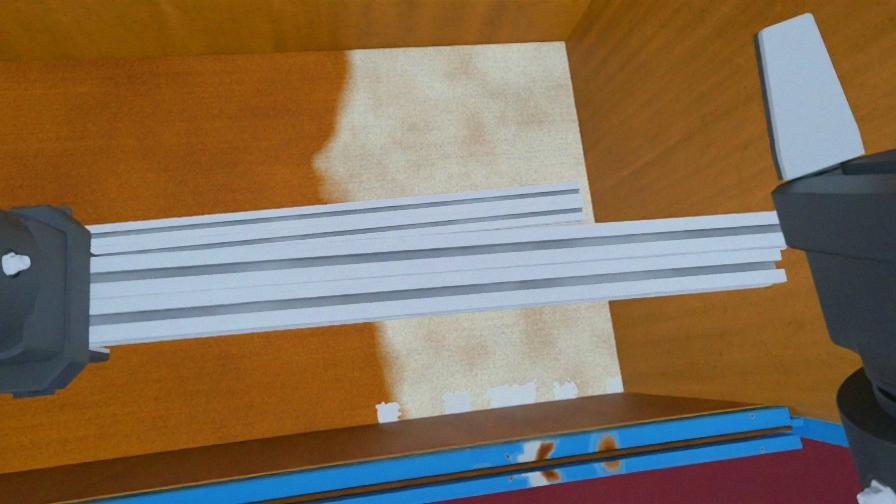

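{"fn": "move", "kwargs": {
  "joints": {"torso_squat_rad":0.6,"torso_shift_rad":0.35,"torso_pitch_rad":1.1,"left_shoulder_pitch_rad":-0.8857,"left_shoulder_roll_rad":0.1203,"left_shoulder_yaw_rad":0.2626,"left_elbow_rad":-1.3755,"left_wrist_pitch_rad":1.1315,"left_forearm_roll_rad":0.117,"left_hand_roll_rad":-0.027,"head_pan_rad":0.1,"head_tilt_rad":0.2},
  "min_time_s": 3,
  "cameras": ["head_camera"]
}}

Scene clock: 847.17 s.
Joint torques (N m): left_arm=[-8.01 2.5 0.53 -10.47 0.79 -0.04 0.02] | right_arm=[6.38 -2.48 -1.22 -11.06 0.37 -2.24 -0.31]
Motor temperatures (°C): left_arm=[37 33 33 44 43 39 43] | right_arm=[36 39 32 42 40 40 37]
Wrist force (N): left_arm=[-0.9 2.5 -27.0] | right_arm=[-11.0 -3.5 -6.8]
Wrist torque (N m): left_arm=[0.09 -0.24 0.24] | right_arm=[-0.04 -0.87 -0.36]
Wrist force, peak (N): left_arm=[0.0 3.2 -27.8] | right_arm=[-11.3 -3.4 -6.9]
move: done
base_odometry: x=+0.426 y=-0.672 heading=-0.048
base_status: not commanded
joint_positions: torso_squat_rad=+0.600 torso_shift_rad=+0.350 torso_pitch_rad=+1.101 torso_yaw_rad=+0.000 left_shoulder_pitch_rad=-0.885 left_shoulder_roll_rad=+0.120 left_shoulder_yaw_rad=+0.262 left_elbow_rad=-1.375 left_forearm_roll_rad=+0.117 left_wrist_pitch_rad=+1.132 left_hand_roll_rad=-0.027 left_gripper_m=+0.061 right_shoulder_pitch_rad=+0.100 right_shoulder_roll_rad=-0.300 right_shoulder_yaw_rad=+0.004 right_elbow_rad=-2.550 right_forearm_roll_rad=-0.043 right_wrist_pitch_rad=-0.300 right_hand_roll_rad=+0.044 right_gripper_m=+0.100 head_pan_rad=+0.100 head_tilt_rad=+0.200
joint_status: all done
wheel_motors_off: 0
motor_effort: left_wheel=-10(10) right_wheel=+7(10)
contact_limits: left_gripper_m 672.5 mA
chest: x=+0.2462 y=+0.0003 z=+0.9633 quat_wxyz=(+0.852, +0.000, +0.523, +0.000) (m; base frame)
left_hand: x=+0.4973 y=+0.1927 z=+0.3572 quat_wxyz=(+0.998, -0.055, +0.002, +0.009) (m; base frame)
right_hand: x=+0.5408 y=-0.1894 z=+0.8007 quat_wxyz=(+0.671, +0.046, -0.727, +0.137) (m; base frame)
pictures: head_camera
camera_calibration:
head_camera: T_world_to_cam=[[0.000680318, -0.998772, -0.0495337, 0.0569428], [-0.950131, 0.0148015, -0.311501, 0.791808], [0.311851, 0.0472754, -0.948954, 0.787226], [0, 0, 0, 1]] pos_world=[0.506785, 0.0079365, 0.996511]

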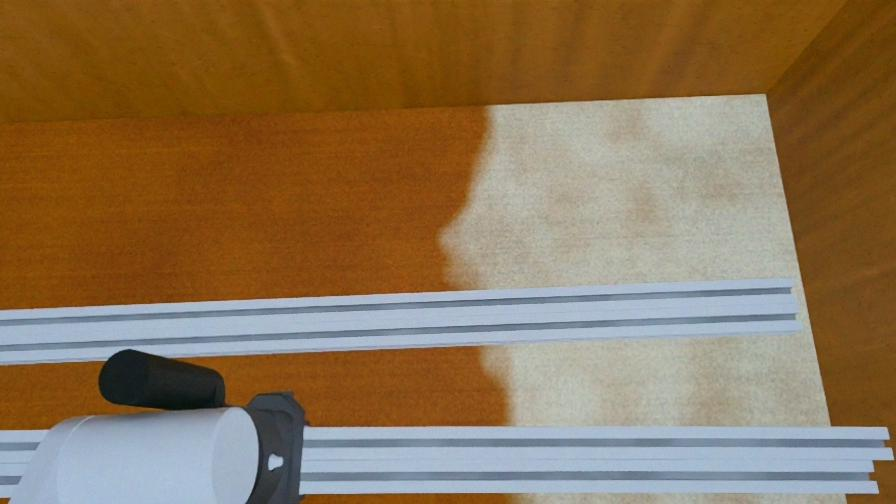

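{"fn": "move", "kwargs": {
  "joints": {"left_shoulder_pitch_rad":-1.005,"left_shoulder_roll_rad":0.154,"left_shoulder_yaw_rad":0.286,"left_elbow_rad":-1.043,"left_wrist_pitch_rad":0.923,"left_forearm_roll_rad":0.135,"left_hand_roll_rad":-0.03},
  "min_time_s": 2,
  "cameras": ["head_camera"]
}}

Scene clock: 861.30 s.
Joint torques (N m): left_arm=[-8.86 1.94 0.07 -8.71 1.29 -0.2 0.52] | right_arm=[6.23 -1.99 -0.97 -11.06 0.23 -2.1 -0.02]
Motor temperatures (°C): left_arm=[37 33 33 43 43 39 43] | right_arm=[36 39 32 42 40 40 37]
Wrist force (N): left_arm=[0.0 2.8 -25.7] | right_arm=[-11.1 -3.3 -7.1]
Wrist torque (N m): left_arm=[0.16 -0.22 0.25] | right_arm=[-0.05 -0.89 -0.37]
Wrist force, peak (N): left_arm=[-0.8 2.5 -27.6] | right_arm=[-11.4 -3.6 -6.8]
move: done
base_odometry: x=+0.426 y=-0.672 heading=-0.048
base_status: not commanded
joint_positions: torso_squat_rad=+0.600 torso_shift_rad=+0.350 torso_pitch_rad=+1.101 torso_yaw_rad=+0.000 left_shoulder_pitch_rad=-1.004 left_shoulder_roll_rad=+0.154 left_shoulder_yaw_rad=+0.286 left_elbow_rad=-1.042 left_forearm_roll_rad=+0.135 left_wrist_pitch_rad=+0.923 left_hand_roll_rad=-0.030 left_gripper_m=+0.061 right_shoulder_pitch_rad=+0.100 right_shoulder_roll_rad=-0.300 right_shoulder_yaw_rad=+0.004 right_elbow_rad=-2.550 right_forearm_roll_rad=-0.043 right_wrist_pitch_rad=-0.300 right_hand_roll_rad=+0.044 right_gripper_m=+0.100 head_pan_rad=+0.100 head_tilt_rad=+0.200
joint_status: all done
wheel_motors_off: 0
motor_effort: left_wheel=-9(11) right_wheel=+9(10)
contact_limits: left_gripper_m 672.5 mA
chest: x=+0.2462 y=+0.0003 z=+0.9633 quat_wxyz=(+0.852, +0.000, +0.523, +0.000) (m; base frame)
left_hand: x=+0.4970 y=+0.1923 z=+0.3121 quat_wxyz=(+0.998, -0.055, +0.003, +0.023) (m; base frame)
right_hand: x=+0.5408 y=-0.1894 z=+0.8007 quat_wxyz=(+0.671, +0.046, -0.727, +0.137) (m; base frame)
pictures: head_camera
camera_calibration:
head_camera: T_world_to_cam=[[0.000689566, -0.998771, -0.0495517, 0.0569579], [-0.950129, 0.0147987, -0.311506, 0.791811], [0.311857, 0.0472953, -0.948951, 0.787224], [0, 0, 0, 1]] pos_world=[0.506783, 0.00793821, 0.996513]

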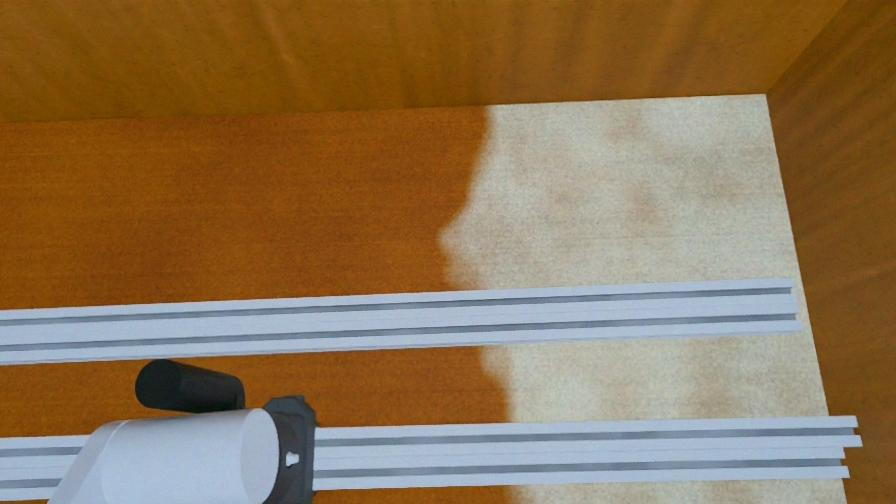

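{"fn": "move", "kwargs": {
  "joints": {"torso_squat_rad":0.625},
  "min_time_s": 1,
  "cameras": []
}}

Scene clock: 865.07 s.
Joint torques (N m): left_arm=[-8.32 0.65 -0.76 -4.82 0.08 -1.42 0.05] | right_arm=[6.06 -2.23 -1.07 -10.68 0.34 -2.13 -0.17]
Motor temperatures (°C): left_arm=[36 33 33 43 43 39 42] | right_arm=[36 39 32 42 40 40 37]
Wrist force (N): left_arm=[-13.3 1.7 21.9] | right_arm=[-11.3 -3.5 -6.6]
Wrist torque (N m): left_arm=[-0.68 -1.41 0.48] | right_arm=[-0.07 -0.90 -0.38]
Wrist force, peak (N): left_arm=[-0.8 3.1 -27.7] | right_arm=[-11.4 -3.4 -6.8]
move: done
base_odometry: x=+0.426 y=-0.672 heading=-0.048
base_status: not commanded
joint_positions: torso_squat_rad=+0.625 torso_shift_rad=+0.350 torso_pitch_rad=+1.099 torso_yaw_rad=+0.000 left_shoulder_pitch_rad=-1.004 left_shoulder_roll_rad=+0.154 left_shoulder_yaw_rad=+0.286 left_elbow_rad=-1.043 left_forearm_roll_rad=+0.135 left_wrist_pitch_rad=+0.923 left_hand_roll_rad=-0.030 left_gripper_m=+0.061 right_shoulder_pitch_rad=+0.100 right_shoulder_roll_rad=-0.300 right_shoulder_yaw_rad=+0.004 right_elbow_rad=-2.550 right_forearm_roll_rad=-0.043 right_wrist_pitch_rad=-0.300 right_hand_roll_rad=+0.044 right_gripper_m=+0.100 head_pan_rad=+0.100 head_tilt_rad=+0.200
joint_status: all done
wheel_motors_off: 0
motor_effort: left_wheel=-8(10) right_wheel=+10(10)
contact_limits: left_gripper_m 672.5 mA
chest: x=+0.2421 y=+0.0003 z=+0.9544 quat_wxyz=(+0.853, +0.000, +0.522, +0.000) (m; base frame)
left_hand: x=+0.4944 y=+0.1925 z=+0.3039 quat_wxyz=(+0.998, -0.055, +0.002, +0.023) (m; base frame)
right_hand: x=+0.5370 y=-0.1893 z=+0.7922 quat_wxyz=(+0.671, +0.046, -0.727, +0.137) (m; base frame)
pictures: none
No camera images: "cameras" was empty.

{"fn": "move", "kwargs": {
  "contact_limits": {"left_gripper_m":300},
  "cameras": []
}}

{"fn": "move", "kwargs": {
  "contact_limits": {"left_gripper_m":200},
  "cameras": []
}}

{"fn": "move", "kwargs": {
  "joints": {"left_gripper_m":0.0615},
  "cameras": []
}}

{"fn": "move", "kwargs": {
  "joints": {"left_gripper_m":0.067},
  "cameras": []
}}

{"fn": "move", "kwargs": {
  "joints": {"left_gripper_m":0.1},
  "contact_limits": {"left_gripper_m":672.5},
  "cameras": ["head_camera","left_wrist_camera"]
}}

Scene clock: 870.83 s.
Joint torques (N m): left_arm=[-8.11 0.97 -0.17 -5 0.16 -1.6 0.18] | right_arm=[6.14 -2.35 -0.99 -11.05 0.34 -2.18 -0.03]
Motor temperatures (°C): left_arm=[36 33 33 42 43 39 42] | right_arm=[36 39 32 42 40 40 37]
Wrist force (N): left_arm=[-14.3 1.0 22.1] | right_arm=[-11.2 -3.2 -6.6]
Wrist torque (N m): left_arm=[-0.29 -1.46 0.28] | right_arm=[-0.09 -0.88 -0.36]
Wrist force, peak (N): left_arm=[-13.8 0.6 23.3] | right_arm=[-11.4 -3.6 -6.8]
base_odometry: x=+0.426 y=-0.672 heading=-0.048
base_status: not commanded
joint_positions: torso_squat_rad=+0.625 torso_shift_rad=+0.350 torso_pitch_rad=+1.099 torso_yaw_rad=+0.000 left_shoulder_pitch_rad=-1.004 left_shoulder_roll_rad=+0.154 left_shoulder_yaw_rad=+0.286 left_elbow_rad=-1.043 left_forearm_roll_rad=+0.135 left_wrist_pitch_rad=+0.923 left_hand_roll_rad=-0.030 left_gripper_m=+0.061 right_shoulder_pitch_rad=+0.100 right_shoulder_roll_rad=-0.300 right_shoulder_yaw_rad=+0.004 right_elbow_rad=-2.550 right_forearm_roll_rad=-0.043 right_wrist_pitch_rad=-0.300 right_hand_roll_rad=+0.044 right_gripper_m=+0.100 head_pan_rad=+0.100 head_tilt_rad=+0.200
joint_status: not commanded
wheel_motors_off: 0
motor_effort: left_wheel=-7(8) right_wheel=+8(10)
contact_limits: left_gripper_m 300 mA
chest: x=+0.2421 y=+0.0003 z=+0.9544 quat_wxyz=(+0.853, +0.000, +0.522, +0.000) (m; base frame)
left_hand: x=+0.4944 y=+0.1925 z=+0.3039 quat_wxyz=(+0.998, -0.055, +0.002, +0.023) (m; base frame)
right_hand: x=+0.5370 y=-0.1893 z=+0.7922 quat_wxyz=(+0.671, +0.046, -0.728, +0.137) (m; base frame)
pictures: none
No camera images: "cameras" was empty.

Scene clock: 871.13 s.
Joint torques (N m): left_arm=[-8.7 1.33 -0.4 -4.87 0.02 -1.93 0.16] | right_arm=[6.23 -1.94 -1.27 -11.3 0.52 -1.97 -0.11]
Motor temperatures (°C): left_arm=[36 33 33 42 43 39 42] | right_arm=[36 39 32 42 40 40 37]
Wrist force (N): left_arm=[-13.3 0.4 23.0] | right_arm=[-11.3 -3.4 -6.7]
Wrist torque (N m): left_arm=[-0.08 -1.07 0.34] | right_arm=[-0.08 -0.90 -0.37]
Wrist force, peak (N): left_arm=[-14.8 0.3 23.1] | right_arm=[-11.3 -3.5 -6.7]
base_odometry: x=+0.426 y=-0.672 heading=-0.048
base_status: not commanded
joint_positions: torso_squat_rad=+0.625 torso_shift_rad=+0.350 torso_pitch_rad=+1.099 torso_yaw_rad=+0.000 left_shoulder_pitch_rad=-1.004 left_shoulder_roll_rad=+0.154 left_shoulder_yaw_rad=+0.286 left_elbow_rad=-1.043 left_forearm_roll_rad=+0.135 left_wrist_pitch_rad=+0.924 left_hand_roll_rad=-0.030 left_gripper_m=+0.061 right_shoulder_pitch_rad=+0.100 right_shoulder_roll_rad=-0.300 right_shoulder_yaw_rad=+0.004 right_elbow_rad=-2.550 right_forearm_roll_rad=-0.043 right_wrist_pitch_rad=-0.300 right_hand_roll_rad=+0.044 right_gripper_m=+0.100 head_pan_rad=+0.100 head_tilt_rad=+0.200
joint_status: not commanded
wheel_motors_off: 0
motor_effort: left_wheel=-8(8) right_wheel=+9(11)
contact_limits: left_gripper_m 200 mA
chest: x=+0.2421 y=+0.0003 z=+0.9544 quat_wxyz=(+0.853, +0.000, +0.522, +0.000) (m; base frame)
left_hand: x=+0.4944 y=+0.1925 z=+0.3039 quat_wxyz=(+0.998, -0.055, +0.002, +0.023) (m; base frame)
right_hand: x=+0.5370 y=-0.1893 z=+0.7922 quat_wxyz=(+0.671, +0.046, -0.728, +0.137) (m; base frame)
pictures: none
No camera images: "cameras" was empty.

Scene clock: 871.47 s.
Joint torques (N m): left_arm=[-8.61 1.04 -0.68 -4.64 0.13 -2.35 0.05] | right_arm=[6.3 -1.85 -0.86 -11.2 0.56 -2.05 -0.26]
Motor temperatures (°C): left_arm=[36 33 33 42 43 39 42] | right_arm=[36 39 32 42 40 40 37]
Wrist force (N): left_arm=[-15.0 0.1 24.5] | right_arm=[-11.1 -3.4 -6.8]
Wrist torque (N m): left_arm=[-0.08 -1.03 0.33] | right_arm=[-0.09 -0.89 -0.37]
Wrist force, peak (N): left_arm=[-16.1 0.0 26.5] | right_arm=[-11.3 -3.5 -6.9]
move: done
base_odometry: x=+0.426 y=-0.672 heading=-0.048
base_status: not commanded
joint_positions: torso_squat_rad=+0.625 torso_shift_rad=+0.350 torso_pitch_rad=+1.099 torso_yaw_rad=+0.000 left_shoulder_pitch_rad=-1.004 left_shoulder_roll_rad=+0.154 left_shoulder_yaw_rad=+0.286 left_elbow_rad=-1.043 left_forearm_roll_rad=+0.135 left_wrist_pitch_rad=+0.924 left_hand_roll_rad=-0.030 left_gripper_m=+0.061 right_shoulder_pitch_rad=+0.100 right_shoulder_roll_rad=-0.300 right_shoulder_yaw_rad=+0.004 right_elbow_rad=-2.550 right_forearm_roll_rad=-0.043 right_wrist_pitch_rad=-0.300 right_hand_roll_rad=+0.044 right_gripper_m=+0.100 head_pan_rad=+0.100 head_tilt_rad=+0.200
joint_status: all done
wheel_motors_off: 0
motor_effort: left_wheel=-8(9) right_wheel=+10(10)
contact_limits: left_gripper_m 200 mA
chest: x=+0.2421 y=+0.0003 z=+0.9544 quat_wxyz=(+0.853, +0.000, +0.522, +0.000) (m; base frame)
left_hand: x=+0.4944 y=+0.1925 z=+0.3039 quat_wxyz=(+0.998, -0.055, +0.002, +0.023) (m; base frame)
right_hand: x=+0.5370 y=-0.1893 z=+0.7922 quat_wxyz=(+0.671, +0.046, -0.728, +0.137) (m; base frame)
pictures: none
No camera images: "cameras" was empty.

Scene clock: 871.97 s.
Joint torques (N m): left_arm=[-8.35 1.43 -0.59 -4.7 0.2 -2.77 0.02] | right_arm=[6.73 -1.91 -1.01 -10.89 0.24 -2.02 -0.25]
Motor temperatures (°C): left_arm=[36 33 33 42 43 39 42] | right_arm=[36 39 32 42 40 40 37]
Wrist force (N): left_arm=[-16.5 0.3 26.2] | right_arm=[-11.1 -3.2 -6.6]
Wrist torque (N m): left_arm=[-0.11 -1.00 0.35] | right_arm=[-0.10 -0.87 -0.39]
Wrist force, peak (N): left_arm=[-15.8 0.0 27.2] | right_arm=[-11.3 -3.5 -6.9]
move: off_target
base_odometry: x=+0.426 y=-0.672 heading=-0.048
base_status: not commanded
joint_positions: torso_squat_rad=+0.625 torso_shift_rad=+0.350 torso_pitch_rad=+1.099 torso_yaw_rad=+0.000 left_shoulder_pitch_rad=-1.004 left_shoulder_roll_rad=+0.154 left_shoulder_yaw_rad=+0.286 left_elbow_rad=-1.043 left_forearm_roll_rad=+0.135 left_wrist_pitch_rad=+0.924 left_hand_roll_rad=-0.030 left_gripper_m=+0.062 right_shoulder_pitch_rad=+0.100 right_shoulder_roll_rad=-0.300 right_shoulder_yaw_rad=+0.004 right_elbow_rad=-2.550 right_forearm_roll_rad=-0.043 right_wrist_pitch_rad=-0.300 right_hand_roll_rad=+0.044 right_gripper_m=+0.100 head_pan_rad=+0.100 head_tilt_rad=+0.200
joint_status: left_gripper_m off_target (ended at +0.062, target +0.067)
wheel_motors_off: 0
motor_effort: left_wheel=-7(8) right_wheel=+7(11)
contact_limits: left_gripper_m 200 mA
chest: x=+0.2421 y=+0.0003 z=+0.9544 quat_wxyz=(+0.853, +0.000, +0.522, +0.000) (m; base frame)
left_hand: x=+0.4944 y=+0.1925 z=+0.3039 quat_wxyz=(+0.998, -0.055, +0.002, +0.023) (m; base frame)
right_hand: x=+0.5370 y=-0.1893 z=+0.7922 quat_wxyz=(+0.671, +0.046, -0.728, +0.137) (m; base frame)
pictures: none
No camera images: "cameras" was empty.

Scene clock: 872.83 s.
Joint torques (N m): left_arm=[-8.28 1.76 -0.24 -4.73 -0.06 -2.92 0] | right_arm=[6.99 -1.84 -0.7 -10.96 0.45 -2.16 -0.04]
Motor temperatures (°C): left_arm=[36 33 33 42 43 39 42] | right_arm=[36 39 32 42 40 40 37]
Wrist force (N): left_arm=[-20.1 -3.4 33.8] | right_arm=[-11.3 -3.5 -6.8]
Wrist torque (N m): left_arm=[-0.11 -1.92 0.17] | right_arm=[-0.06 -0.89 -0.37]
Wrist force, peak (N): left_arm=[-20.5 -3.6 36.7] | right_arm=[-11.5 -3.5 -7.0]
move: done
base_odometry: x=+0.426 y=-0.672 heading=-0.048
base_status: not commanded
joint_positions: torso_squat_rad=+0.625 torso_shift_rad=+0.350 torso_pitch_rad=+1.099 torso_yaw_rad=+0.000 left_shoulder_pitch_rad=-1.004 left_shoulder_roll_rad=+0.154 left_shoulder_yaw_rad=+0.286 left_elbow_rad=-1.043 left_forearm_roll_rad=+0.135 left_wrist_pitch_rad=+0.924 left_hand_roll_rad=-0.030 left_gripper_m=+0.100 right_shoulder_pitch_rad=+0.100 right_shoulder_roll_rad=-0.300 right_shoulder_yaw_rad=+0.004 right_elbow_rad=-2.550 right_forearm_roll_rad=-0.043 right_wrist_pitch_rad=-0.300 right_hand_roll_rad=+0.044 right_gripper_m=+0.100 head_pan_rad=+0.100 head_tilt_rad=+0.200
joint_status: all done
wheel_motors_off: 0
motor_effort: left_wheel=-8(8) right_wheel=+9(10)
contact_limits: left_gripper_m 672.5 mA
chest: x=+0.2420 y=+0.0003 z=+0.9544 quat_wxyz=(+0.853, +0.000, +0.522, +0.000) (m; base frame)
left_hand: x=+0.4943 y=+0.1924 z=+0.3040 quat_wxyz=(+0.998, -0.055, +0.002, +0.023) (m; base frame)
right_hand: x=+0.5369 y=-0.1893 z=+0.7922 quat_wxyz=(+0.671, +0.046, -0.728, +0.137) (m; base frame)
pictures: head_camera, left_wrist_camera
camera_calibration:
head_camera: T_world_to_cam=[[0.000912127, -0.998753, -0.0499212, 0.0567607], [-0.949608, 0.0147821, -0.313091, 0.786492], [0.313438, 0.0476911, -0.94841, 0.779163], [0, 0, 0, 1]] pos_world=[0.502588, 0.00790476, 0.988043]
left_wrist_camera: T_world_to_cam=[[0.997191, 0.0702519, 0.025964, -0.514989], [0.0429557, -0.820441, 0.570115, -0.0047549], [0.0613536, -0.567399, -0.821154, 0.407252], [0, 0, 0, 1]] pos_world=[0.488761, 0.263352, 0.350499]

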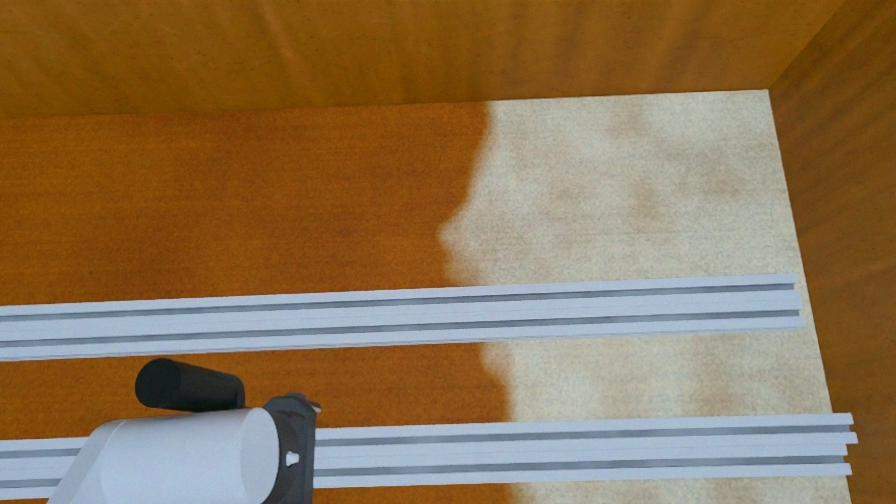

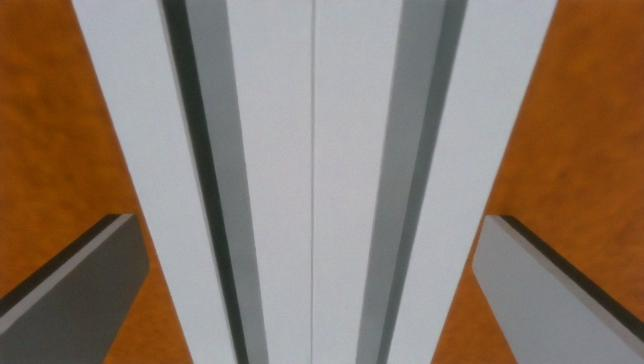

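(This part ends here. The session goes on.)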